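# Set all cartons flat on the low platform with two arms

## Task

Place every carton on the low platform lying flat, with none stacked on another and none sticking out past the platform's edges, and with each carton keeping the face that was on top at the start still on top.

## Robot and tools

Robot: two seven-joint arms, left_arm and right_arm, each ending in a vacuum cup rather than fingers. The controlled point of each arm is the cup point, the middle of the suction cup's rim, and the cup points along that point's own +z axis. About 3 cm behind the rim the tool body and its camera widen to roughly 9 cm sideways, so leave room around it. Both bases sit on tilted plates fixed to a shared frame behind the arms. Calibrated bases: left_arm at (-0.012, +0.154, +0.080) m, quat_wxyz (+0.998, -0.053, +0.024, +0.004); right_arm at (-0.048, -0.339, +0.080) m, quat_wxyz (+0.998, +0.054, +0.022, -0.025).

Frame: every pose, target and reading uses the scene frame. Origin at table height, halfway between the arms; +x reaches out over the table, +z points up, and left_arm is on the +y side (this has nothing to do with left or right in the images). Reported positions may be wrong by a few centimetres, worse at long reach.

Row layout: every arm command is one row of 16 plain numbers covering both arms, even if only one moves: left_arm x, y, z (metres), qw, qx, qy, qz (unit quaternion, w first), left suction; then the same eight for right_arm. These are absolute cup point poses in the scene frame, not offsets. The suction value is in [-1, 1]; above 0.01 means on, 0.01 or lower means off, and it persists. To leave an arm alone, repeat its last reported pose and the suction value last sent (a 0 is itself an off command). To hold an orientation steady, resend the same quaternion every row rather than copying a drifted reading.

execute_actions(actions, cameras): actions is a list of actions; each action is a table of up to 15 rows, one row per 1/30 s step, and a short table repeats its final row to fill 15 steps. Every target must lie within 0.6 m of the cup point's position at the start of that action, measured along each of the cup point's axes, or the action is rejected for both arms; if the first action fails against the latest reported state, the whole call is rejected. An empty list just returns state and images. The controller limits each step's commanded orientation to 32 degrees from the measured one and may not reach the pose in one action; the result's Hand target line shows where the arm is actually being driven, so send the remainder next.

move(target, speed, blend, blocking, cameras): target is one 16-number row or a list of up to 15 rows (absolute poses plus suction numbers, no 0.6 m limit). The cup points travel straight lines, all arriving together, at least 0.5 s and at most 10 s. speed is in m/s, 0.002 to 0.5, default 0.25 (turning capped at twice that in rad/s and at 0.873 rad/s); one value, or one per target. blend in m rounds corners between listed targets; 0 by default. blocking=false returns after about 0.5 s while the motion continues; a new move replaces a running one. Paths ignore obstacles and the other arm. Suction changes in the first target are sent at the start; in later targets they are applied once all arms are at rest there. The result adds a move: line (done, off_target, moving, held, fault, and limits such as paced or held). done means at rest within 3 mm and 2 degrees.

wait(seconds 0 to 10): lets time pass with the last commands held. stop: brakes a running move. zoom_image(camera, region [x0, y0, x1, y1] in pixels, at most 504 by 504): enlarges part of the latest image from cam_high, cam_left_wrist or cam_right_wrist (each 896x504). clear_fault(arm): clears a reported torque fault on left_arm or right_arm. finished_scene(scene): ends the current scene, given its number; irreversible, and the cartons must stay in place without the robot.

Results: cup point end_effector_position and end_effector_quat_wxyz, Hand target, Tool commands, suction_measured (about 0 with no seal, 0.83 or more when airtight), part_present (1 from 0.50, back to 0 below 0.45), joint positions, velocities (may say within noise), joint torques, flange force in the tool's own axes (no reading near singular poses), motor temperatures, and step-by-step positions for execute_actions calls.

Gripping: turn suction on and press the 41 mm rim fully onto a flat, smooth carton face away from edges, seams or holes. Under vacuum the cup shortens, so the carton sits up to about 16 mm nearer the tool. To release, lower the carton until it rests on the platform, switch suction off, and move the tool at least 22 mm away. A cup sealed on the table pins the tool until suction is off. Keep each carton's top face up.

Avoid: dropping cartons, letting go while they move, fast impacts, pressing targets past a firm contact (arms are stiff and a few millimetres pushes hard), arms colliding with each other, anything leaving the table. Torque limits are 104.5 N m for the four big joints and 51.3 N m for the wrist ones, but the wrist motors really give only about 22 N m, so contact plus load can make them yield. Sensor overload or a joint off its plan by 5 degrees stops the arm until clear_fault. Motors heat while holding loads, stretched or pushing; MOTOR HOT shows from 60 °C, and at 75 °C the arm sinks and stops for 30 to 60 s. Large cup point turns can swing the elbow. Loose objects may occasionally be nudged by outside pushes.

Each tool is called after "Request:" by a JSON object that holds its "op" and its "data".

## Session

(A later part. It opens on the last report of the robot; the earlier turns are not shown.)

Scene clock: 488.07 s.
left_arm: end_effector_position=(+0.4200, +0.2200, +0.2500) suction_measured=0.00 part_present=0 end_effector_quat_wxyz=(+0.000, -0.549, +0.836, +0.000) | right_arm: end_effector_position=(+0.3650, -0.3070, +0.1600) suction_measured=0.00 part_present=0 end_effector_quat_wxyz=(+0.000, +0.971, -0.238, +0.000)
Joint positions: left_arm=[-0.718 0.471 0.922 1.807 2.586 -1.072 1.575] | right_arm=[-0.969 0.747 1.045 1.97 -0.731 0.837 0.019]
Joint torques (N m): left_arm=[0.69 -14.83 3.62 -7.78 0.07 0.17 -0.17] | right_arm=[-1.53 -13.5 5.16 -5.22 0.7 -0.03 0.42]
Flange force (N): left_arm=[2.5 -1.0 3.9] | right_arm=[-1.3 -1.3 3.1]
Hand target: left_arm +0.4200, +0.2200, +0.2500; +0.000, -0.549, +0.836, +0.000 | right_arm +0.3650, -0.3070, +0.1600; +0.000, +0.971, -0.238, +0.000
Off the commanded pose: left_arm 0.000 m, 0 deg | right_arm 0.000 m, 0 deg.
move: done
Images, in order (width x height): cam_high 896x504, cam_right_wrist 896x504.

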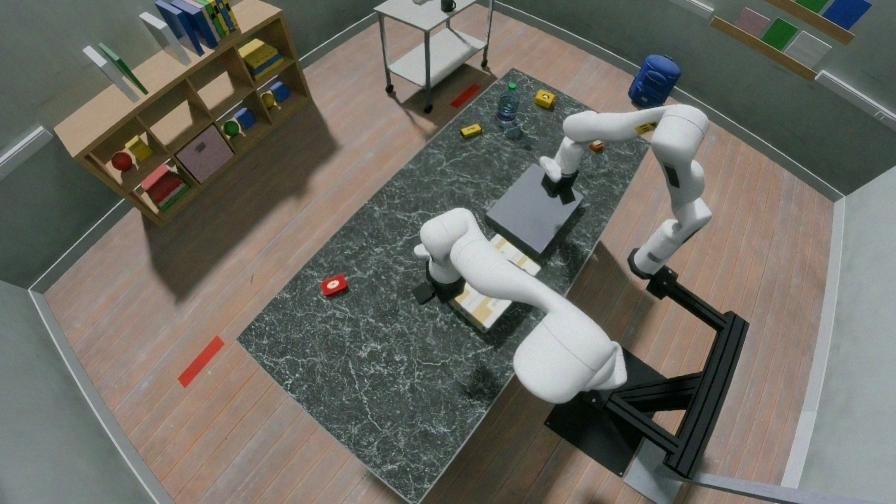

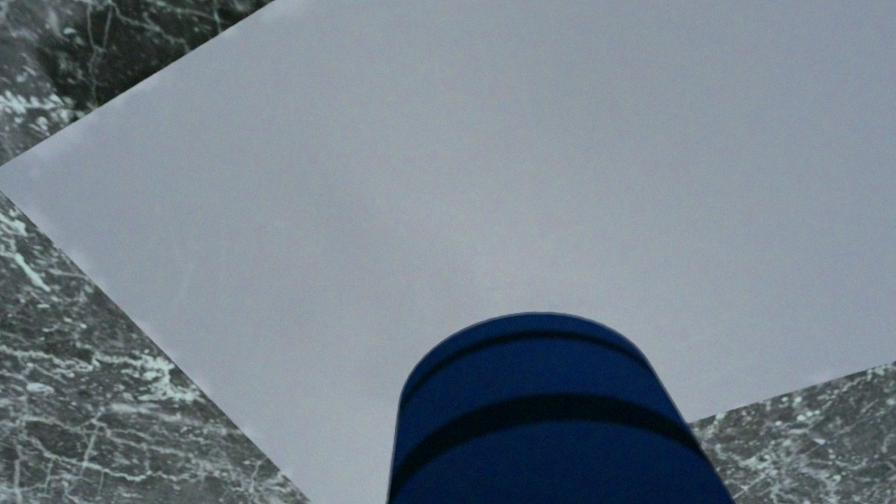

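Request:
{"op": "move", "data": {"target": [0.42, 0.22, 0.25, 0, -0.549, 0.836, 0, 0, 0.365, -0.307, 0.115, 0, 0.9713, -0.2377, 0, 0], "speed": 0.05, "cameras": ["cam_right_wrist"]}}

Request:
{"op": "move", "data": {"target": [0.42, 0.22, 0.25, 0, -0.549, 0.836, 0, 0, 0.365, -0.307, 0.105, 0, 0.9713, -0.2377, 0, 0], "speed": 0.02, "cameras": []}}

Request:
{"op": "move", "data": {"target": [0.42, 0.22, 0.25, 0, -0.549, 0.836, 0, 0, 0.365, -0.307, 0.100, 0, 0.9713, -0.2377, 0, 0], "speed": 0.02, "cameras": ["cam_right_wrist"]}}

Scene clock: 498.10 s.
left_arm: end_effector_position=(+0.4200, +0.2200, +0.2500) suction_measured=0.00 part_present=0 end_effector_quat_wxyz=(+0.000, -0.549, +0.836, +0.000) | right_arm: end_effector_position=(+0.3650, -0.3070, +0.1150) suction_measured=0.00 part_present=0 end_effector_quat_wxyz=(+0.000, +0.971, -0.238, +0.000)
Joint positions: left_arm=[-0.718 0.471 0.922 1.807 2.586 -1.072 1.575] | right_arm=[-0.893 0.815 0.939 2.004 -0.833 0.729 0.099]
Joint torques (N m): left_arm=[0.69 -14.92 3.67 -7.8 0.11 0.2 -0.19] | right_arm=[-1.61 -14.43 5.07 -4.28 0.69 -0.04 0.41]
Flange force (N): left_arm=[2.4 -1.2 4.1] | right_arm=[-1.8 -0.8 2.9]
Hand target: left_arm +0.4200, +0.2200, +0.2500; +0.000, -0.549, +0.836, +0.000 | right_arm +0.3650, -0.3070, +0.1150; +0.000, +0.971, -0.238, +0.000
Off the commanded pose: left_arm 0.000 m, 0 deg | right_arm 0.000 m, 0 deg.
move: done
Images, in order (width x height): cam_right_wrist 896x504.

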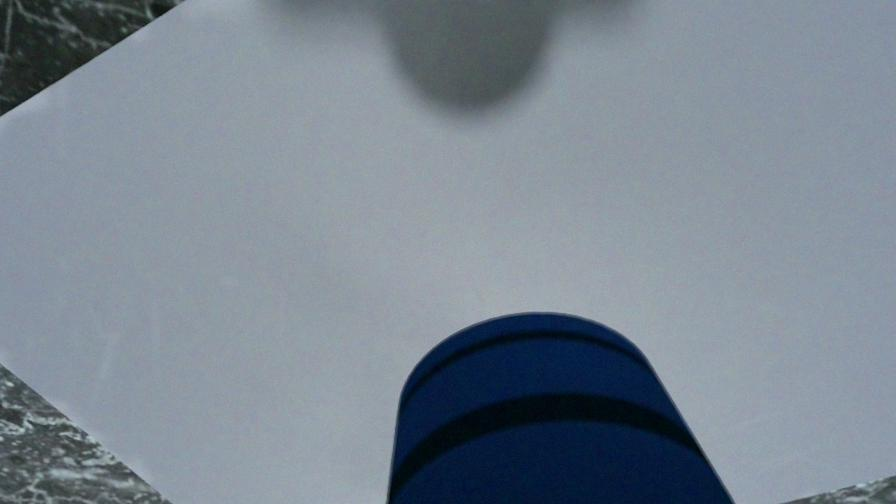

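Scene clock: 498.87 s.
left_arm: end_effector_position=(+0.4200, +0.2200, +0.2500) suction_measured=0.00 part_present=0 end_effector_quat_wxyz=(+0.000, -0.549, +0.836, +0.000) | right_arm: end_effector_position=(+0.3650, -0.3070, +0.1050) suction_measured=0.00 part_present=0 end_effector_quat_wxyz=(+0.000, +0.971, -0.238, +0.000)
Joint positions: left_arm=[-0.718 0.471 0.922 1.807 2.586 -1.072 1.575] | right_arm=[-0.875 0.83 0.915 2.009 -0.857 0.705 0.117]
Joint torques (N m): left_arm=[0.72 -14.81 3.6 -7.76 0.13 0.2 -0.14] | right_arm=[-1.68 -14.69 5.09 -4.03 0.7 0 0.4]
Flange force (N): left_arm=[2.3 -1.0 3.7] | right_arm=[-1.7 -0.7 3.3]
Hand target: left_arm +0.4200, +0.2200, +0.2500; +0.000, -0.549, +0.836, +0.000 | right_arm +0.3650, -0.3070, +0.1050; +0.000, +0.971, -0.238, +0.000
Off the commanded pose: left_arm 0.000 m, 0 deg | right_arm 0.000 m, 0 deg.
move: done
No camera images: "cameras" was empty.

Scene clock: 499.57 s.
left_arm: end_effector_position=(+0.4200, +0.2200, +0.2500) suction_measured=0.00 part_present=0 end_effector_quat_wxyz=(+0.000, -0.549, +0.836, +0.000) | right_arm: end_effector_position=(+0.3650, -0.3070, +0.1000) suction_measured=0.00 part_present=0 end_effector_quat_wxyz=(+0.000, +0.971, -0.238, +0.000)
Joint positions: left_arm=[-0.718 0.471 0.922 1.807 2.586 -1.072 1.575] | right_arm=[-0.866 0.838 0.902 2.012 -0.868 0.693 0.126]
Joint torques (N m): left_arm=[0.64 -14.88 3.63 -7.81 0.12 0.23 -0.13] | right_arm=[-1.64 -14.88 5.07 -3.93 0.75 -0.01 0.45]
Flange force (N): left_arm=[2.4 -1.2 3.9] | right_arm=[-1.9 -0.9 3.3]
Hand target: left_arm +0.4200, +0.2200, +0.2500; +0.000, -0.549, +0.836, +0.000 | right_arm +0.3650, -0.3070, +0.1000; +0.000, +0.971, -0.238, +0.000
Off the commanded pose: left_arm 0.000 m, 0 deg | right_arm 0.000 m, 0 deg.
move: done
Images, in order (width x height): cam_right_wrist 896x504.

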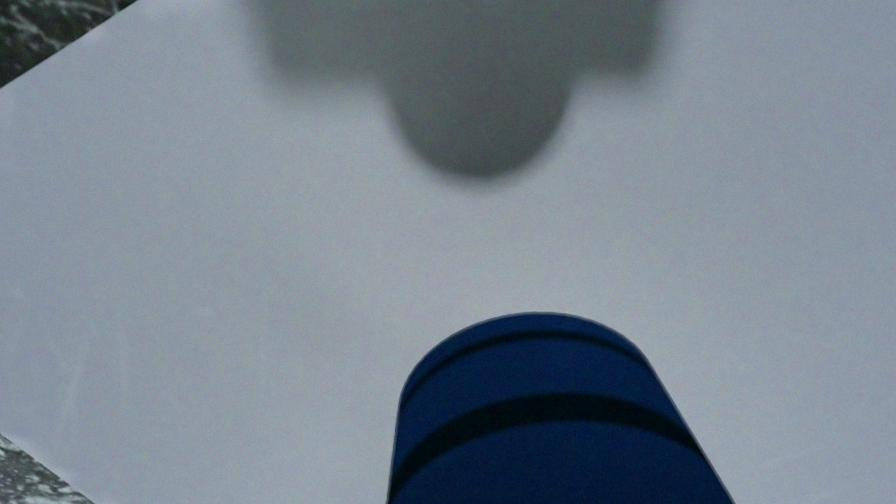

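Request:
{"op": "move", "data": {"target": [0.42, 0.22, 0.25, 0, -0.549, 0.836, 0, 0, 0.365, -0.307, 0.085, 0, 0.9713, -0.2377, 0, 0], "speed": 0.03, "cameras": ["cam_right_wrist"]}}

Scene clock: 506.33 s.
left_arm: end_effector_position=(+0.4200, +0.2200, +0.2500) suction_measured=0.00 part_present=0 end_effector_quat_wxyz=(+0.000, -0.549, +0.836, +0.000) | right_arm: end_effector_position=(+0.3650, -0.3070, +0.0850) suction_measured=0.00 part_present=0 end_effector_quat_wxyz=(+0.000, +0.971, -0.238, +0.000)
Joint positions: left_arm=[-0.718 0.471 0.922 1.807 2.586 -1.072 1.575] | right_arm=[-0.84 0.861 0.864 2.017 -0.904 0.658 0.154]
Joint torques (N m): left_arm=[0.74 -14.86 3.64 -7.73 0.11 0.19 -0.14] | right_arm=[-1.62 -15.12 4.99 -3.69 0.7 0 0.44]
Flange force (N): left_arm=[2.2 -1.1 3.8] | right_arm=[-2.4 -0.6 3.0]
Hand target: left_arm +0.4200, +0.2200, +0.2500; +0.000, -0.549, +0.836, +0.000 | right_arm +0.3650, -0.3070, +0.0850; +0.000, +0.971, -0.238, +0.000
Off the commanded pose: left_arm 0.000 m, 0 deg | right_arm 0.000 m, 0 deg.
move: done
Images, in order (width x height): cam_right_wrist 896x504.

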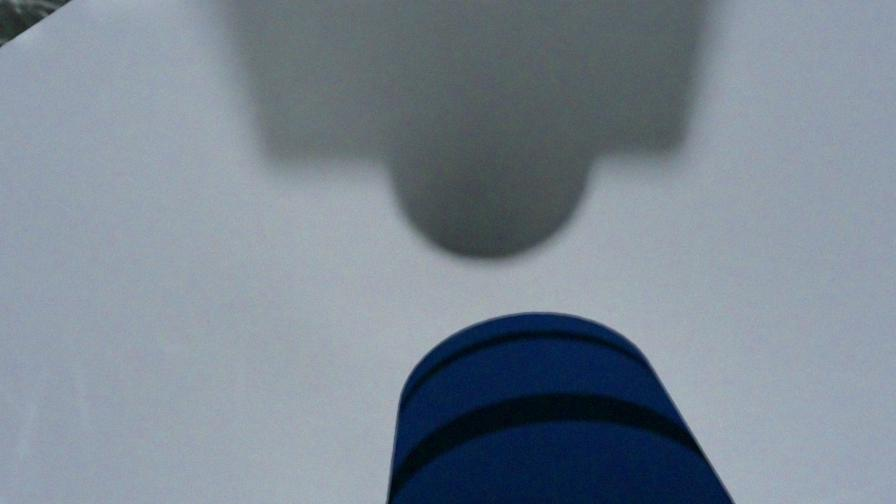

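Request:
{"op": "move", "data": {"target": [0.42, 0.22, 0.25, 0, -0.549, 0.836, 0, 0, 0.365, -0.307, 0.070, 0, 0.9713, -0.2377, 0, 0], "speed": 0.03, "cameras": ["cam_right_wrist"]}}

Scene clock: 517.47 s.
left_arm: end_effector_position=(+0.4200, +0.2200, +0.2500) suction_measured=0.00 part_present=0 end_effector_quat_wxyz=(+0.000, -0.549, +0.836, +0.000) | right_arm: end_effector_position=(+0.3650, -0.3070, +0.0700) suction_measured=0.00 part_present=0 end_effector_quat_wxyz=(+0.000, +0.971, -0.238, +0.000)
Joint positions: left_arm=[-0.718 0.471 0.922 1.807 2.586 -1.072 1.575] | right_arm=[-0.813 0.885 0.825 2.021 -0.941 0.623 0.183]
Joint torques (N m): left_arm=[0.7 -14.82 3.59 -7.74 0.12 0.23 -0.18] | right_arm=[-1.73 -15.44 4.89 -3.31 0.69 -0.02 0.44]
Flange force (N): left_arm=[2.4 -1.2 3.7] | right_arm=[-2.1 -0.5 2.9]
Hand target: left_arm +0.4200, +0.2200, +0.2500; +0.000, -0.549, +0.836, +0.000 | right_arm +0.3650, -0.3070, +0.0700; +0.000, +0.971, -0.238, +0.000
Off the commanded pose: left_arm 0.000 m, 0 deg | right_arm 0.000 m, 0 deg.
move: done
Images, in order (width x height): cam_right_wrist 896x504.

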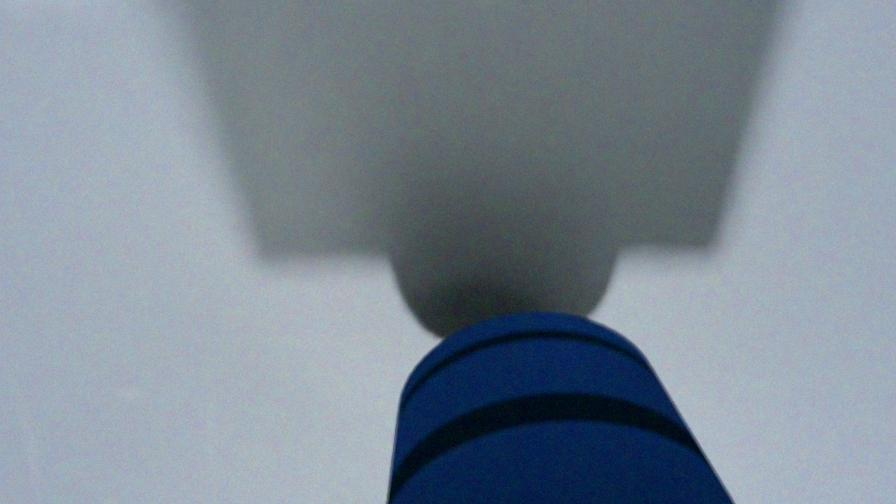

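Request:
{"op": "move", "data": {"target": [0.42, 0.22, 0.25, 0, -0.549, 0.836, 0, 0, 0.365, -0.307, 0.060, 0, 0.9713, -0.2377, 0, 0], "speed": 0.02, "cameras": ["cam_right_wrist"]}}

Request:
{"op": "move", "data": {"target": [0.42, 0.22, 0.25, 0, -0.549, 0.836, 0, 0, 0.365, -0.307, 0.055, 0, 0.9713, -0.2377, 0, 0], "speed": 0.02, "cameras": ["cam_right_wrist"]}}

Scene clock: 525.43 s.
left_arm: end_effector_position=(+0.4200, +0.2200, +0.2500) suction_measured=0.00 part_present=0 end_effector_quat_wxyz=(+0.000, -0.549, +0.836, +0.000) | right_arm: end_effector_position=(+0.3650, -0.3070, +0.0600) suction_measured=0.00 part_present=0 end_effector_quat_wxyz=(+0.000, +0.971, -0.238, +0.000)
Joint positions: left_arm=[-0.718 0.471 0.922 1.807 2.586 -1.072 1.575] | right_arm=[-0.795 0.901 0.799 2.023 -0.965 0.6 0.203]
Joint torques (N m): left_arm=[0.7 -14.84 3.66 -7.71 0.14 0.18 -0.17] | right_arm=[-1.69 -15.63 4.8 -3.17 0.69 -0.01 0.41]
Flange force (N): left_arm=[2.3 -1.3 3.9] | right_arm=[-2.5 -0.3 2.8]
Hand target: left_arm +0.4200, +0.2200, +0.2500; +0.000, -0.549, +0.836, +0.000 | right_arm +0.3650, -0.3070, +0.0600; +0.000, +0.971, -0.238, +0.000
Off the commanded pose: left_arm 0.000 m, 0 deg | right_arm 0.000 m, 0 deg.
move: done
Images, in order (width x height): cam_right_wrist 896x504.

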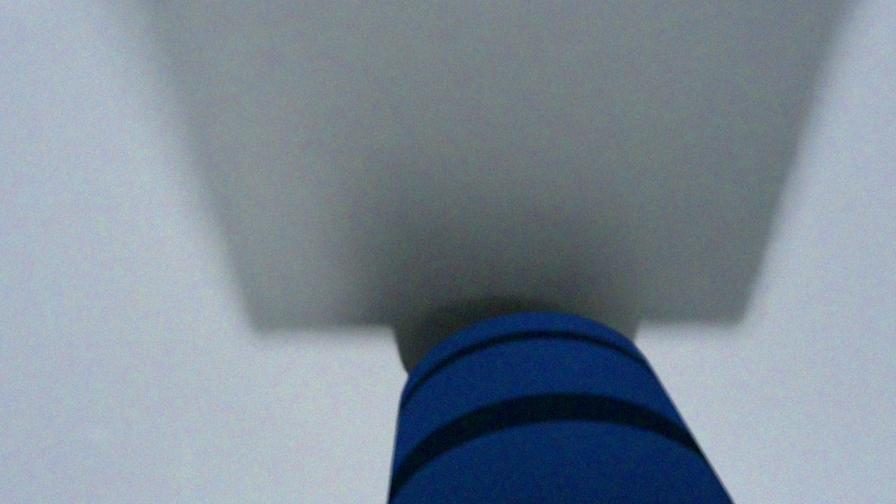

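Scene clock: 526.13 s.
left_arm: end_effector_position=(+0.4200, +0.2200, +0.2500) suction_measured=0.00 part_present=0 end_effector_quat_wxyz=(+0.000, -0.549, +0.836, +0.000) | right_arm: end_effector_position=(+0.3650, -0.3070, +0.0550) suction_measured=0.00 part_present=0 end_effector_quat_wxyz=(+0.000, +0.971, -0.238, +0.000)
Joint positions: left_arm=[-0.718 0.471 0.922 1.807 2.586 -1.072 1.575] | right_arm=[-0.786 0.909 0.786 2.023 -0.977 0.588 0.213]
Joint torques (N m): left_arm=[0.7 -14.87 3.58 -7.75 0.12 0.23 -0.17] | right_arm=[-1.71 -15.76 4.74 -3.11 0.73 -0.01 0.44]
Flange force (N): left_arm=[2.3 -1.2 3.8] | right_arm=[-2.7 -0.2 2.8]
Hand target: left_arm +0.4200, +0.2200, +0.2500; +0.000, -0.549, +0.836, +0.000 | right_arm +0.3650, -0.3070, +0.0550; +0.000, +0.971, -0.238, +0.000
Off the commanded pose: left_arm 0.000 m, 0 deg | right_arm 0.000 m, 0 deg.
move: done
Images, in order (width x height): cam_right_wrist 896x504.

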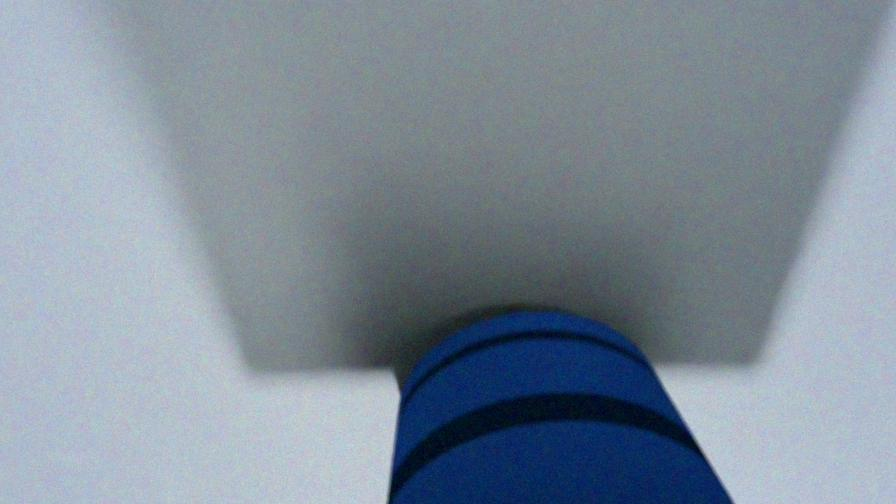

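Request:
{"op": "move", "data": {"target": [0.42, 0.22, 0.25, 0, -0.549, 0.836, 0, 0, 0.365, -0.307, 0.052, 0, 0.9713, -0.2377, 0, 0], "speed": 0.02, "cameras": ["cam_right_wrist"]}}

Request:
{"op": "move", "data": {"target": [0.42, 0.22, 0.25, 0, -0.549, 0.836, 0, 0, 0.365, -0.307, 0.050, 0, 0.9713, -0.2377, 0, 0], "speed": 0.02, "cameras": ["cam_right_wrist"]}}

Scene clock: 535.33 s.
left_arm: end_effector_position=(+0.4200, +0.2200, +0.2500) suction_measured=0.00 part_present=0 end_effector_quat_wxyz=(+0.000, -0.549, +0.836, +0.000) | right_arm: end_effector_position=(+0.3650, -0.3070, +0.0520) suction_measured=0.00 part_present=0 end_effector_quat_wxyz=(+0.000, +0.971, -0.238, +0.000)
Joint positions: left_arm=[-0.718 0.471 0.922 1.807 2.586 -1.072 1.575] | right_arm=[-0.781 0.914 0.778 2.023 -0.984 0.581 0.219]
Joint torques (N m): left_arm=[0.69 -14.85 3.63 -7.77 0.09 0.19 -0.19] | right_arm=[-1.74 -15.75 4.73 -3.04 0.7 0.01 0.41]
Flange force (N): left_arm=[2.4 -1.1 3.9] | right_arm=[-2.7 0.0 2.8]
Hand target: left_arm +0.4200, +0.2200, +0.2500; +0.000, -0.549, +0.836, +0.000 | right_arm +0.3650, -0.3070, +0.0520; +0.000, +0.971, -0.238, +0.000
Off the commanded pose: left_arm 0.000 m, 0 deg | right_arm 0.000 m, 0 deg.
move: done
Images, in order (width x height): cam_right_wrist 896x504.

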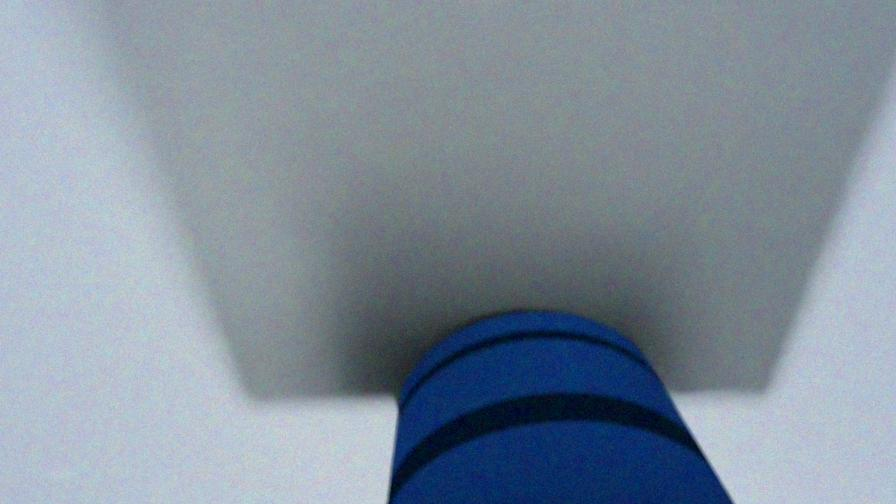

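Scene clock: 536.03 s.
left_arm: end_effector_position=(+0.4200, +0.2200, +0.2500) suction_measured=0.00 part_present=0 end_effector_quat_wxyz=(+0.000, -0.549, +0.836, +0.000) | right_arm: end_effector_position=(+0.3650, -0.3070, +0.0500) suction_measured=0.00 part_present=0 end_effector_quat_wxyz=(+0.000, +0.971, -0.238, +0.000)
Joint positions: left_arm=[-0.718 0.471 0.922 1.807 2.586 -1.072 1.575] | right_arm=[-0.777 0.918 0.773 2.023 -0.989 0.576 0.223]
Joint torques (N m): left_arm=[0.7 -14.85 3.67 -7.72 0.12 0.21 -0.16] | right_arm=[-1.69 -15.76 4.76 -3.13 0.66 -0.11 0.46]
Flange force (N): left_arm=[2.3 -1.3 3.8] | right_arm=[-2.9 -0.1 2.3]
Hand target: left_arm +0.4200, +0.2200, +0.2500; +0.000, -0.549, +0.836, +0.000 | right_arm +0.3650, -0.3070, +0.0500; +0.000, +0.971, -0.238, +0.000
Off the commanded pose: left_arm 0.000 m, 0 deg | right_arm 0.000 m, 0 deg.
move: done
Images, in order (width x height): cam_right_wrist 896x504.

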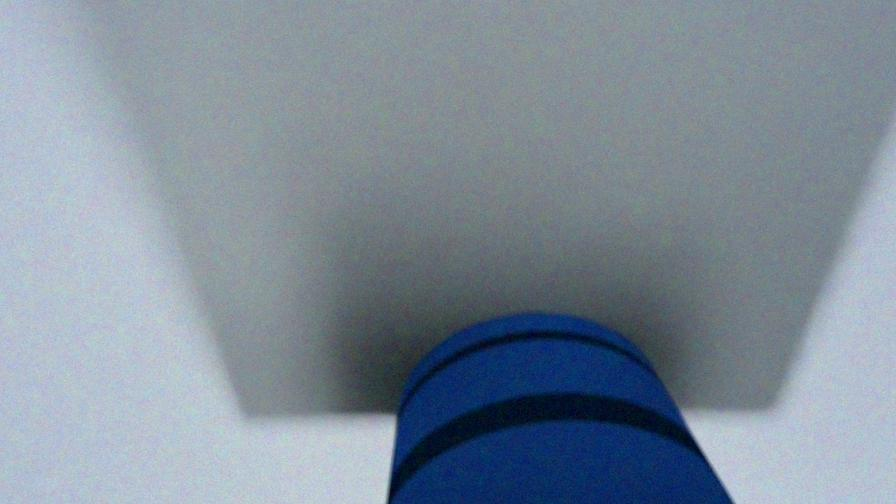

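Request:
{"op": "move", "data": {"target": [0.42, 0.22, 0.25, 0, -0.549, 0.836, 0, 0, 0.365, -0.307, 0.048, 0, 0.9713, -0.2377, 0, 0], "speed": 0.02, "cameras": []}}

Scene clock: 542.10 s.
left_arm: end_effector_position=(+0.4200, +0.2200, +0.2500) suction_measured=0.00 part_present=0 end_effector_quat_wxyz=(+0.000, -0.549, +0.836, +0.000) | right_arm: end_effector_position=(+0.3650, -0.3070, +0.0480) suction_measured=0.00 part_present=0 end_effector_quat_wxyz=(+0.000, +0.971, -0.238, +0.000)
Joint positions: left_arm=[-0.718 0.471 0.922 1.807 2.586 -1.072 1.575] | right_arm=[-0.773 0.921 0.767 2.023 -0.994 0.572 0.227]
Joint torques (N m): left_arm=[0.7 -14.81 3.65 -7.78 0.11 0.19 -0.17] | right_arm=[-1.65 -15.36 4.6 -3.12 0.62 -0.19 0.43]
Flange force (N): left_arm=[2.4 -1.0 3.9] | right_arm=[-3.1 0.2 0.8]
Hand target: left_arm +0.4200, +0.2200, +0.2500; +0.000, -0.549, +0.836, +0.000 | right_arm +0.3650, -0.3070, +0.0480; +0.000, +0.971, -0.238, +0.000
Off the commanded pose: left_arm 0.000 m, 0 deg | right_arm 0.000 m, 0 deg.
move: done
No camera images: "cameras" was empty.

Request:
{"op": "move", "data": {"target": [[0.42, 0.30, 0.28, 0, -0.549, 0.836, 0, 0, 0.365, -0.307, 0.12, 0, 1, 0, 0, 0], [0.42, 0.50, 0.28, 0, -0.549, 0.836, 0, 0, 0.33, -0.18, 0.30, 0, 1, 0, 0, 0]], "speed": [0.15, 0.25], "blend": [0.03, 0], "cameras": ["cam_right_wrist", "cam_high"]}}

Scene clock: 613.03 s.
left_arm: end_effector_position=(+0.4200, +0.5000, +0.2800) suction_measured=0.00 part_present=0 end_effector_quat_wxyz=(+0.000, -0.549, +0.836, +0.000) | right_arm: end_effector_position=(+0.3300, -0.1800, +0.3000) suction_measured=0.00 part_present=0 end_effector_quat_wxyz=(+0.000, +1.000, +0.000, +0.000)
Joint positions: left_arm=[-1.163 0.611 0.911 1.382 2.567 -1.306 0.924] | right_arm=[-1.391 0.539 1.123 1.745 -0.4 1.163 -0.118]
Joint torques (N m): left_arm=[0.2 -19.25 4.22 -8.33 0.24 0.18 -0.16] | right_arm=[-1.3 -11.14 4.1 -7.82 0.67 -0.07 0.44]
Flange force (N): left_arm=[1.6 -1.2 3.4] | right_arm=[-0.5 -1.9 1.8]
Hand target: left_arm +0.4200, +0.5000, +0.2800; +0.000, -0.549, +0.836, +0.000 | right_arm +0.3300, -0.1800, +0.3000; +0.000, +1.000, +0.000, +0.000
Off the commanded pose: left_arm 0.000 m, 0 deg | right_arm 0.000 m, 0 deg.
move: done
Images, in order (width x height): cam_high 896x504, cam_right_wrist 896x504.

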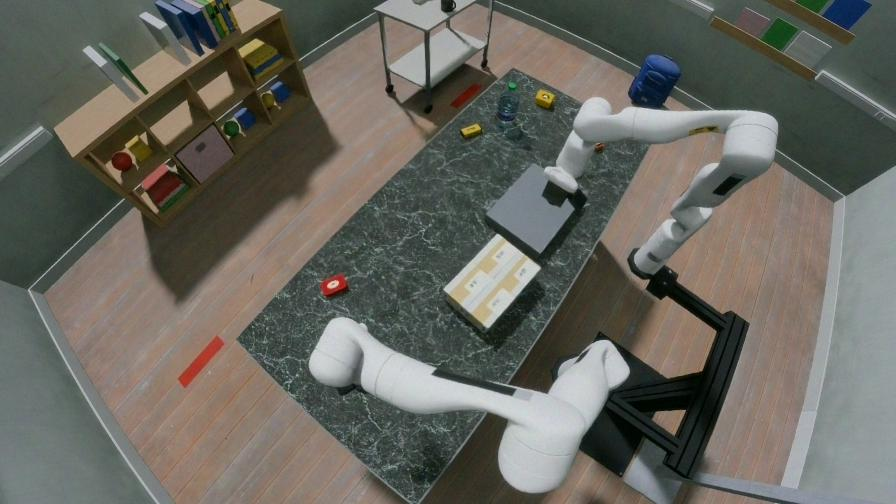

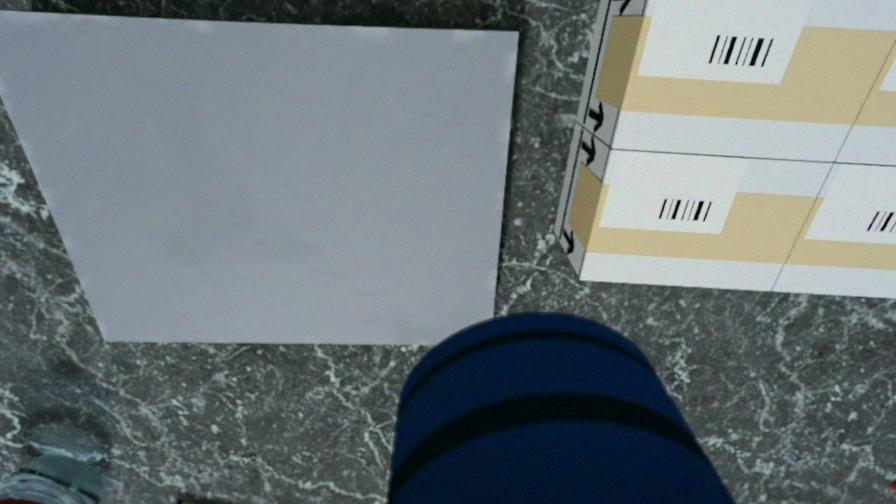

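Request:
{"op": "move", "data": {"target": [0.42, 0.50, 0.28, 0, -0.549, 0.836, 0, 0, 0.383, -0.041, 0.16, 0, 1, 0, 0, 0], "speed": 0.2, "cameras": ["cam_right_wrist", "cam_high"]}}

Scene clock: 644.53 s.
left_arm: end_effector_position=(+0.4200, +0.5000, +0.2800) suction_measured=0.00 part_present=0 end_effector_quat_wxyz=(+0.000, -0.549, +0.836, +0.000) | right_arm: end_effector_position=(+0.3830, -0.0410, +0.1600) suction_measured=0.00 part_present=0 end_effector_quat_wxyz=(+0.000, +1.000, +0.000, +0.000)
Joint positions: left_arm=[-1.163 0.611 0.911 1.382 2.567 -1.306 0.924] | right_arm=[-1.246 0.951 0.876 1.51 -0.666 1.04 -0.191]
Joint torques (N m): left_arm=[0.15 -19.26 4.31 -8.26 0.2 0.19 -0.14] | right_arm=[-1.9 -19.08 5.82 -6.16 0.69 -0.02 0.44]
Flange force (N): left_arm=[1.2 -1.5 3.3] | right_arm=[-1.1 -0.9 1.4]
Hand target: left_arm +0.4200, +0.5000, +0.2800; +0.000, -0.549, +0.836, +0.000 | right_arm +0.3830, -0.0410, +0.1600; +0.000, +1.000, +0.000, +0.000
Off the commanded pose: left_arm 0.000 m, 0 deg | right_arm 0.000 m, 0 deg.
move: done
Images, in order (width x height): cam_high 896x504, cam_right_wrist 896x504.

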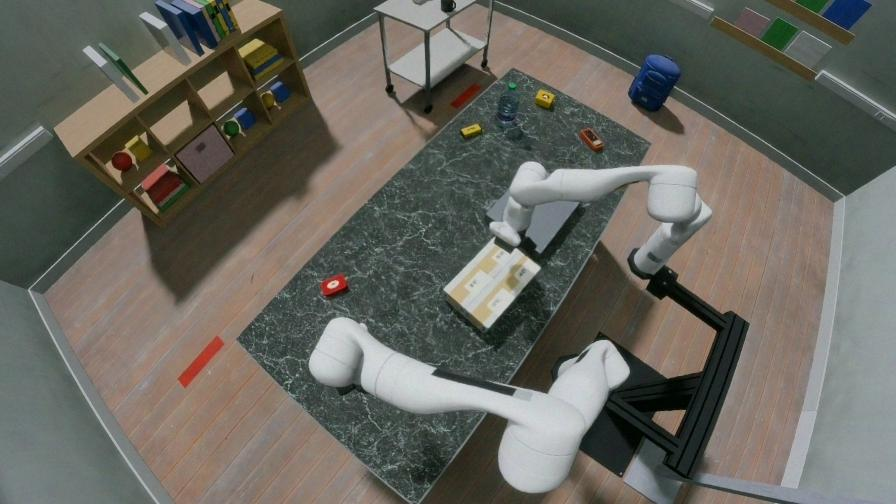

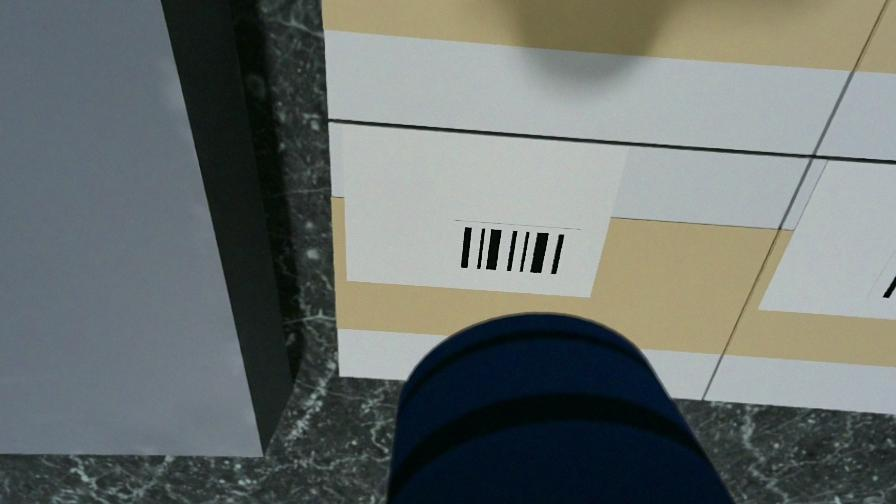

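Request:
{"op": "move", "data": {"target": [0.42, 0.50, 0.28, 0, -0.549, 0.836, 0, 0, 0.3967, -0.0258, 0.115, 0, 1, 0, 0, 0], "speed": 0.1, "cameras": ["cam_right_wrist"]}}

Scene clock: 666.17 s.
left_arm: end_effector_position=(+0.4200, +0.5000, +0.2800) suction_measured=0.00 part_present=0 end_effector_quat_wxyz=(+0.000, -0.549, +0.836, +0.000) | right_arm: end_effector_position=(+0.3967, -0.0258, +0.1150) suction_measured=0.00 part_present=0 end_effector_quat_wxyz=(+0.000, +1.000, +0.000, +0.000)
Joint positions: left_arm=[-1.163 0.611 0.911 1.382 2.567 -1.306 0.924] | right_arm=[-1.203 1.046 0.829 1.459 -0.713 0.993 -0.188]
Joint torques (N m): left_arm=[0.14 -19.29 4.29 -8.29 0.18 0.2 -0.21] | right_arm=[-1.98 -20.26 6.02 -5.96 0.67 -0.03 0.48]
Flange force (N): left_arm=[1.4 -1.6 3.3] | right_arm=[-2.1 -0.1 1.2]
Hand target: left_arm +0.4200, +0.5000, +0.2800; +0.000, -0.549, +0.836, +0.000 | right_arm +0.3967, -0.0258, +0.1150; +0.000, +1.000, +0.000, +0.000
Off the commanded pose: left_arm 0.000 m, 0 deg | right_arm 0.000 m, 0 deg.
move: done
Images, in order (width x height): cam_right_wrist 896x504.

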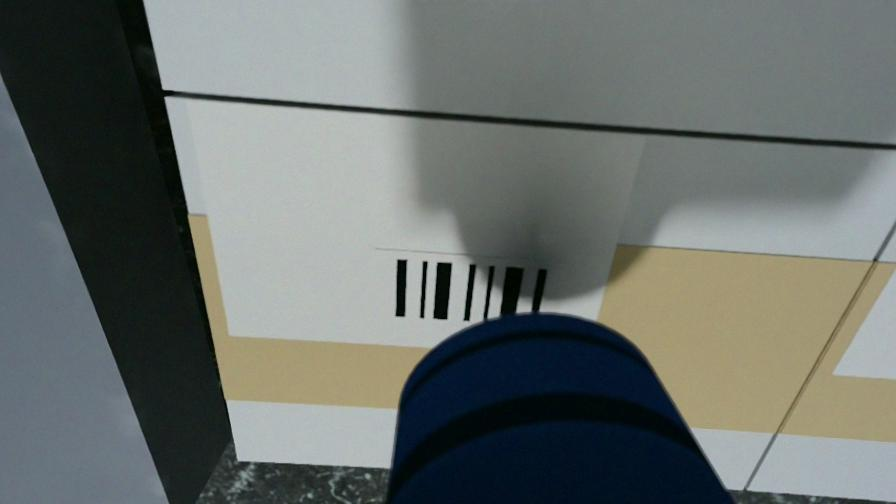

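Request:
{"op": "move", "data": {"target": [0.42, 0.50, 0.28, 0, -0.549, 0.836, 0, 0, 0.3967, -0.0240, 0.098, 0, 1, 0, 0, 1], "speed": 0.05, "cameras": []}}

Request:
{"op": "move", "data": {"target": [0.42, 0.50, 0.28, 0, -0.549, 0.836, 0, 0, 0.3967, -0.0240, 0.094, 0, 1, 0, 0, 1], "speed": 0.02, "cameras": []}}

Request:
{"op": "move", "data": {"target": [0.42, 0.50, 0.28, 0, -0.549, 0.836, 0, 0, 0.3967, -0.0240, 0.091, 0, 1, 0, 0, 1], "speed": 0.02, "cameras": ["cam_right_wrist"]}}

Scene clock: 683.93 s.
left_arm: end_effector_position=(+0.4200, +0.5000, +0.2800) suction_measured=0.00 part_present=0 end_effector_quat_wxyz=(+0.000, -0.549, +0.836, +0.000) | right_arm: end_effector_position=(+0.3967, -0.0240, +0.0980) suction_measured=0.00 part_present=0 end_effector_quat_wxyz=(+0.000, +1.000, +0.000, +0.000)
Joint positions: left_arm=[-1.163 0.611 0.911 1.382 2.567 -1.306 0.924] | right_arm=[-1.195 1.072 0.812 1.462 -0.73 0.963 -0.18]
Joint torques (N m): left_arm=[0.18 -19.27 4.29 -8.26 0.17 0.2 -0.21] | right_arm=[-2.04 -20.66 5.97 -5.71 0.67 -0.03 0.42]
Flange force (N): left_arm=[1.4 -1.5 3.3] | right_arm=[-1.7 -0.3 1.4]
Hand target: left_arm +0.4200, +0.5000, +0.2800; +0.000, -0.549, +0.836, +0.000 | right_arm +0.3967, -0.0240, +0.0980; +0.000, +1.000, +0.000, +0.000
Off the commanded pose: left_arm 0.000 m, 0 deg | right_arm 0.000 m, 0 deg.
move: done
No camera images: "cameras" was empty.

Scene clock: 684.63 s.
left_arm: end_effector_position=(+0.4200, +0.5000, +0.2800) suction_measured=0.00 part_present=0 end_effector_quat_wxyz=(+0.000, -0.549, +0.836, +0.000) | right_arm: end_effector_position=(+0.3967, -0.0240, +0.0940) suction_measured=0.00 part_present=0 end_effector_quat_wxyz=(+0.000, +1.000, +0.000, +0.000)
Joint positions: left_arm=[-1.163 0.611 0.911 1.382 2.567 -1.306 0.924] | right_arm=[-1.193 1.078 0.808 1.464 -0.734 0.956 -0.177]
Joint torques (N m): left_arm=[0.18 -19.22 4.33 -8.31 0.21 0.22 -0.14] | right_arm=[-2.06 -20.64 5.99 -5.68 0.73 -0.03 0.43]
Flange force (N): left_arm=[1.4 -1.3 3.3] | right_arm=[-1.9 -0.2 1.3]
Hand target: left_arm +0.4200, +0.5000, +0.2800; +0.000, -0.549, +0.836, +0.000 | right_arm +0.3967, -0.0240, +0.0940; +0.000, +1.000, +0.000, +0.000
Off the commanded pose: left_arm 0.000 m, 0 deg | right_arm 0.000 m, 0 deg.
move: done
No camera images: "cameras" was empty.

Scene clock: 685.33 s.
left_arm: end_effector_position=(+0.4200, +0.5000, +0.2800) suction_measured=0.00 part_present=0 end_effector_quat_wxyz=(+0.000, -0.549, +0.836, +0.000) | right_arm: end_effector_position=(+0.3967, -0.0240, +0.0910) suction_measured=0.00 part_present=0 end_effector_quat_wxyz=(+0.000, +1.000, +0.000, +0.000)
Joint positions: left_arm=[-1.163 0.611 0.911 1.382 2.567 -1.306 0.924] | right_arm=[-1.191 1.082 0.805 1.465 -0.737 0.95 -0.175]
Joint torques (N m): left_arm=[0.19 -19.19 4.26 -8.29 0.19 0.2 -0.17] | right_arm=[-2.06 -20.67 6.04 -5.66 0.71 -0.02 0.45]
Flange force (N): left_arm=[1.6 -1.3 3.2] | right_arm=[-1.9 -0.1 1.4]
Hand target: left_arm +0.4200, +0.5000, +0.2800; +0.000, -0.549, +0.836, +0.000 | right_arm +0.3967, -0.0240, +0.0910; +0.000, +1.000, +0.000, +0.000
Off the commanded pose: left_arm 0.000 m, 0 deg | right_arm 0.000 m, 0 deg.
move: done
Images, in order (width x height): cam_right_wrist 896x504.

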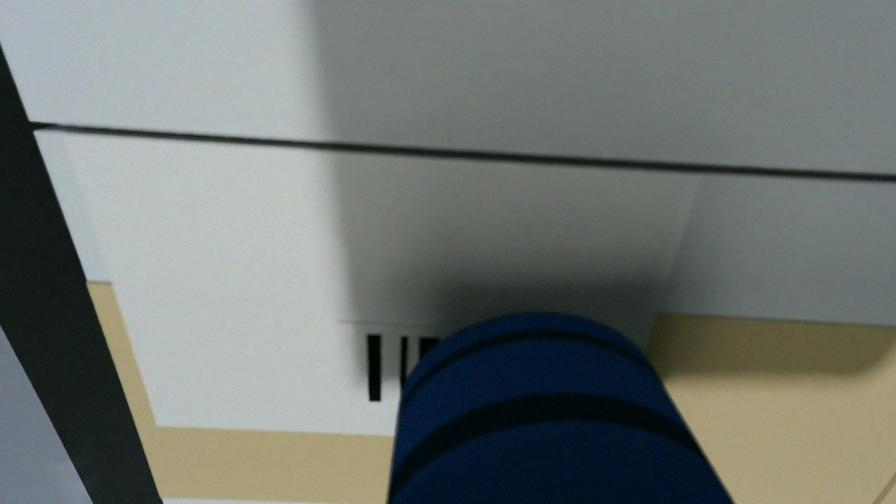

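Request:
{"op": "move", "data": {"target": [0.42, 0.50, 0.28, 0, -0.549, 0.836, 0, 0, 0.3967, -0.0240, 0.088, 0, 1, 0, 0, 1], "speed": 0.02, "cameras": []}}

Request:
{"op": "move", "data": {"target": [0.42, 0.50, 0.28, 0, -0.549, 0.836, 0, 0, 0.3967, -0.0240, 0.086, 0, 1, 0, 0, 1], "speed": 0.02, "cameras": []}}

Request:
{"op": "move", "data": {"target": [0.42, 0.50, 0.28, 0, -0.549, 0.836, 0, 0, 0.3967, -0.0240, 0.084, 0, 1, 0, 0, 1], "speed": 0.02, "cameras": ["cam_right_wrist"]}}

Scene clock: 693.13 s.
left_arm: end_effector_position=(+0.4200, +0.5000, +0.2800) suction_measured=0.00 part_present=0 end_effector_quat_wxyz=(+0.000, -0.549, +0.836, +0.000) | right_arm: end_effector_position=(+0.3967, -0.0240, +0.0880) suction_measured=0.00 part_present=0 end_effector_quat_wxyz=(+0.000, +1.000, +0.000, +0.000)
Joint positions: left_arm=[-1.163 0.611 0.911 1.382 2.567 -1.306 0.924] | right_arm=[-1.189 1.086 0.802 1.466 -0.74 0.945 -0.173]
Joint torques (N m): left_arm=[0.17 -19.28 4.23 -8.27 0.17 0.21 -0.2] | right_arm=[-2.01 -20.7 6.02 -5.57 0.69 -0.03 0.43]
Flange force (N): left_arm=[1.4 -1.5 3.2] | right_arm=[-1.8 -0.3 1.3]
Hand target: left_arm +0.4200, +0.5000, +0.2800; +0.000, -0.549, +0.836, +0.000 | right_arm +0.3967, -0.0240, +0.0880; +0.000, +1.000, +0.000, +0.000
Off the commanded pose: left_arm 0.000 m, 0 deg | right_arm 0.000 m, 0 deg.
move: done
No camera images: "cameras" was empty.

Scene clock: 693.83 s.
left_arm: end_effector_position=(+0.4200, +0.5000, +0.2800) suction_measured=0.00 part_present=0 end_effector_quat_wxyz=(+0.000, -0.549, +0.836, +0.000) | right_arm: end_effector_position=(+0.3967, -0.0240, +0.0860) suction_measured=0.00 part_present=0 end_effector_quat_wxyz=(+0.000, +1.000, +0.000, +0.000)
Joint positions: left_arm=[-1.163 0.611 0.911 1.382 2.567 -1.306 0.924] | right_arm=[-1.188 1.089 0.8 1.466 -0.742 0.941 -0.172]
Joint torques (N m): left_arm=[0.16 -19.29 4.24 -8.25 0.18 0.2 -0.2] | right_arm=[-2.02 -20.74 5.98 -5.56 0.69 -0.02 0.44]
Flange force (N): left_arm=[1.3 -1.6 3.2] | right_arm=[-1.9 -0.3 1.3]
Hand target: left_arm +0.4200, +0.5000, +0.2800; +0.000, -0.549, +0.836, +0.000 | right_arm +0.3967, -0.0240, +0.0860; +0.000, +1.000, +0.000, +0.000
Off the commanded pose: left_arm 0.000 m, 0 deg | right_arm 0.000 m, 0 deg.
move: done
No camera images: "cameras" was empty.

Scene clock: 694.53 s.
left_arm: end_effector_position=(+0.4200, +0.5000, +0.2800) suction_measured=0.00 part_present=0 end_effector_quat_wxyz=(+0.000, -0.549, +0.836, +0.000) | right_arm: end_effector_position=(+0.3967, -0.0240, +0.0840) suction_measured=0.90 part_present=1 end_effector_quat_wxyz=(+0.000, +1.000, +0.000, +0.000)
Joint positions: left_arm=[-1.163 0.611 0.911 1.382 2.567 -1.306 0.924] | right_arm=[-1.187 1.092 0.798 1.467 -0.744 0.938 -0.171]
Joint torques (N m): left_arm=[0.22 -19.26 4.26 -8.28 0.16 0.22 -0.17] | right_arm=[-2.4 -23.32 6.98 -6.5 0.73 0 0.42]
Flange force (N): left_arm=[1.4 -1.3 3.2] | right_arm=[-1.8 -0.1 6.7]
Hand target: left_arm +0.4200, +0.5000, +0.2800; +0.000, -0.549, +0.836, +0.000 | right_arm +0.3967, -0.0240, +0.0840; +0.000, +1.000, +0.000, +0.000
Off the commanded pose: left_arm 0.000 m, 0 deg | right_arm 0.000 m, 0 deg.
move: done
Images, in order (width x height): cam_right_wrist 896x504.

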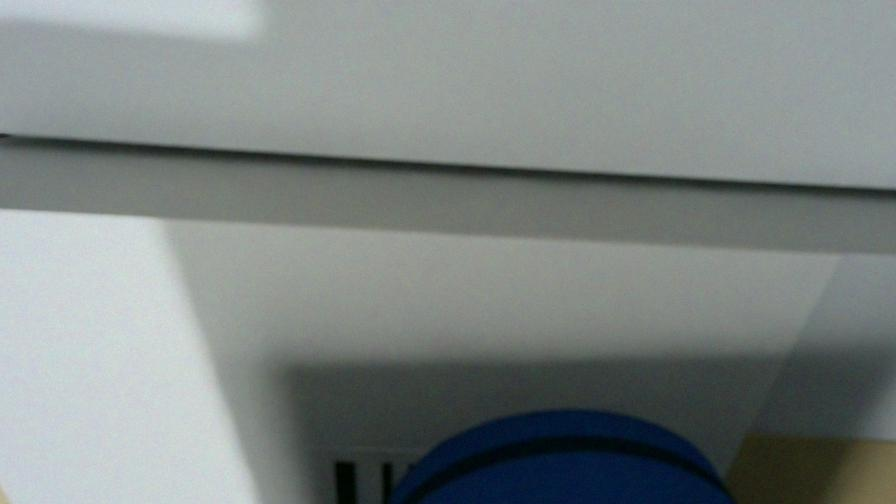

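Request:
{"op": "move", "data": {"target": [0.42, 0.50, 0.28, 0, -0.549, 0.836, 0, 0, 0.3967, -0.0240, 0.20, 0, 1, 0, 0, 1], "speed": 0.1, "cameras": ["cam_right_wrist", "cam_high"]}}

Scene clock: 808.00 s.
left_arm: end_effector_position=(+0.4200, +0.5000, +0.2800) suction_measured=0.00 part_present=0 end_effector_quat_wxyz=(+0.000, -0.549, +0.836, +0.000) | right_arm: end_effector_position=(+0.3967, -0.0240, +0.2000) suction_measured=0.91 part_present=1 end_effector_quat_wxyz=(+0.000, +1.000, +0.000, +0.000)
Joint positions: left_arm=[-1.163 0.611 0.911 1.382 2.567 -1.306 0.924] | right_arm=[-1.242 0.938 0.904 1.38 -0.629 1.167 -0.255]
Joint torques (N m): left_arm=[0.15 -19.23 4.29 -8.3 0.19 0.21 -0.13] | right_arm=[-2.29 -22.17 6.86 -8.09 0.67 -0.13 0.44]
Motor temperatures (°C): left_arm=[32 40 27 34 34 34 42] | right_arm=[32 41 29 33 43 32 42]
Flange force (N): left_arm=[1.4 -1.4 3.3] | right_arm=[-1.1 -0.8 6.5]
Hand target: left_arm +0.4200, +0.5000, +0.2800; +0.000, -0.549, +0.836, +0.000 | right_arm +0.3967, -0.0240, +0.2000; +0.000, +1.000, +0.000, +0.000
Off the commanded pose: left_arm 0.000 m, 0 deg | right_arm 0.000 m, 0 deg.
move: done
Images, in order (width x height): cam_high 896x504, cam_right_wrist 896x504.

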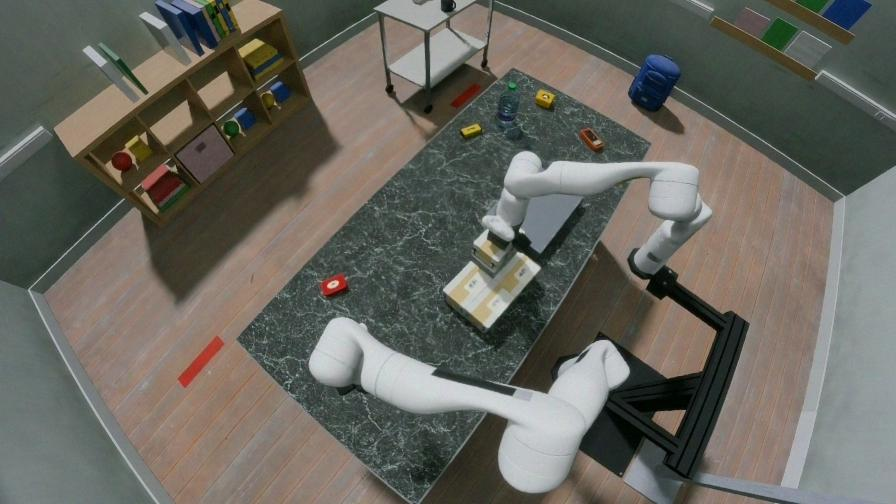

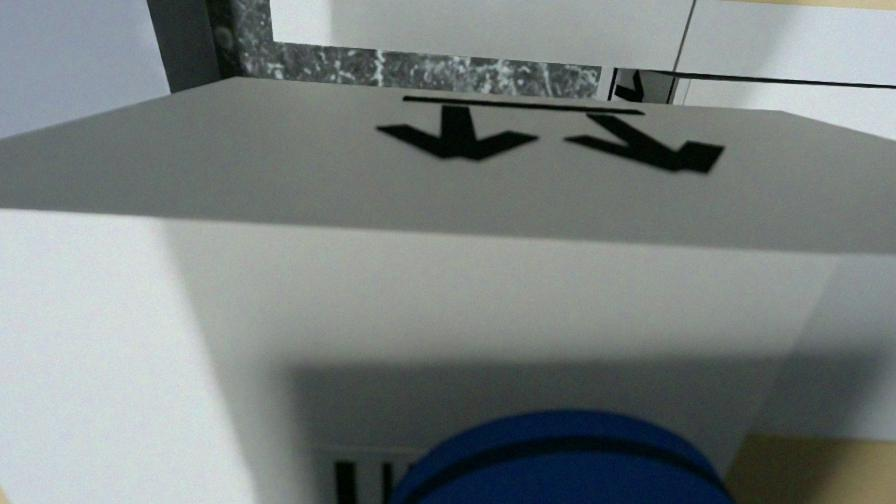

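Request:
{"op": "move", "data": {"target": [0.42, 0.50, 0.28, 0, -0.549, 0.836, 0, 0, 0.3339, -0.3779, 0.19, 0, 0.9997, 0.0244, 0, 1], "speed": 0.15, "cameras": ["cam_right_wrist", "cam_high"]}}

Scene clock: 816.77 s.
left_arm: end_effector_position=(+0.4200, +0.5000, +0.2800) suction_measured=0.00 part_present=0 end_effector_quat_wxyz=(+0.000, -0.549, +0.836, +0.000) | right_arm: end_effector_position=(+0.3338, -0.3779, +0.1900) suction_measured=0.91 part_present=1 end_effector_quat_wxyz=(+0.000, +1.000, +0.024, +0.000)
Joint positions: left_arm=[-1.163 0.611 0.911 1.382 2.567 -1.306 0.924] | right_arm=[-0.832 0.53 0.976 2.052 -0.481 0.774 0.51]
Joint torques (N m): left_arm=[0.18 -19.24 4.29 -8.3 0.2 0.23 -0.17] | right_arm=[-1.56 -12.37 4.08 -6.79 0.71 -0.02 0.41]
Flange force (N): left_arm=[1.4 -1.4 3.2] | right_arm=[0.4 -1.6 8.4]
Hand target: left_arm +0.4200, +0.5000, +0.2800; +0.000, -0.549, +0.836, +0.000 | right_arm +0.3339, -0.3779, +0.1900; +0.000, +1.000, +0.024, +0.000
Off the commanded pose: left_arm 0.000 m, 0 deg | right_arm 0.000 m, 0 deg.
move: done
Images, in order (width x height): cam_high 896x504, cam_right_wrist 896x504.

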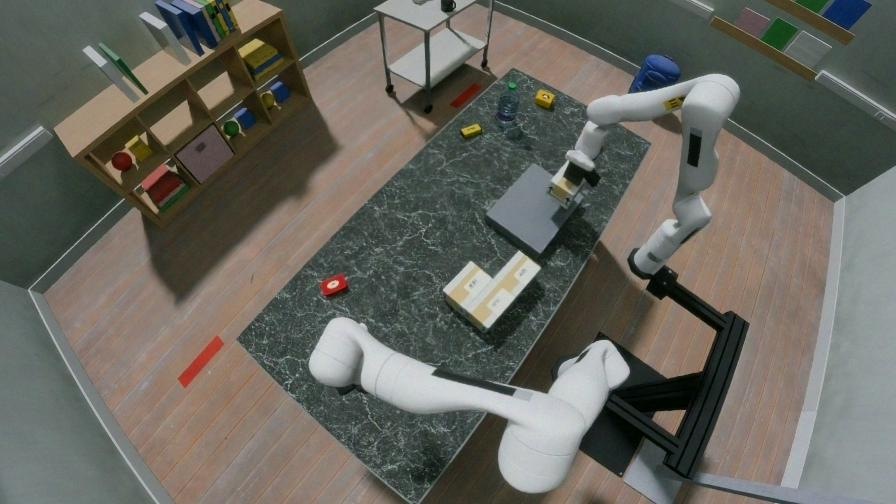

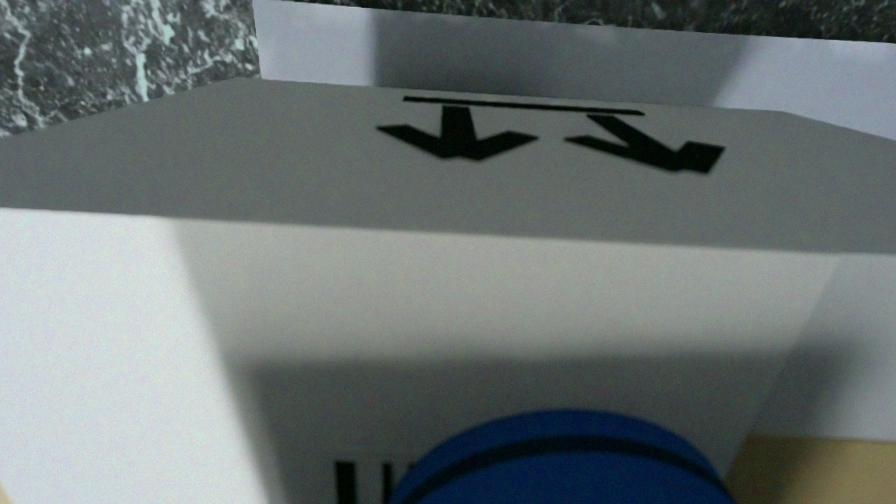

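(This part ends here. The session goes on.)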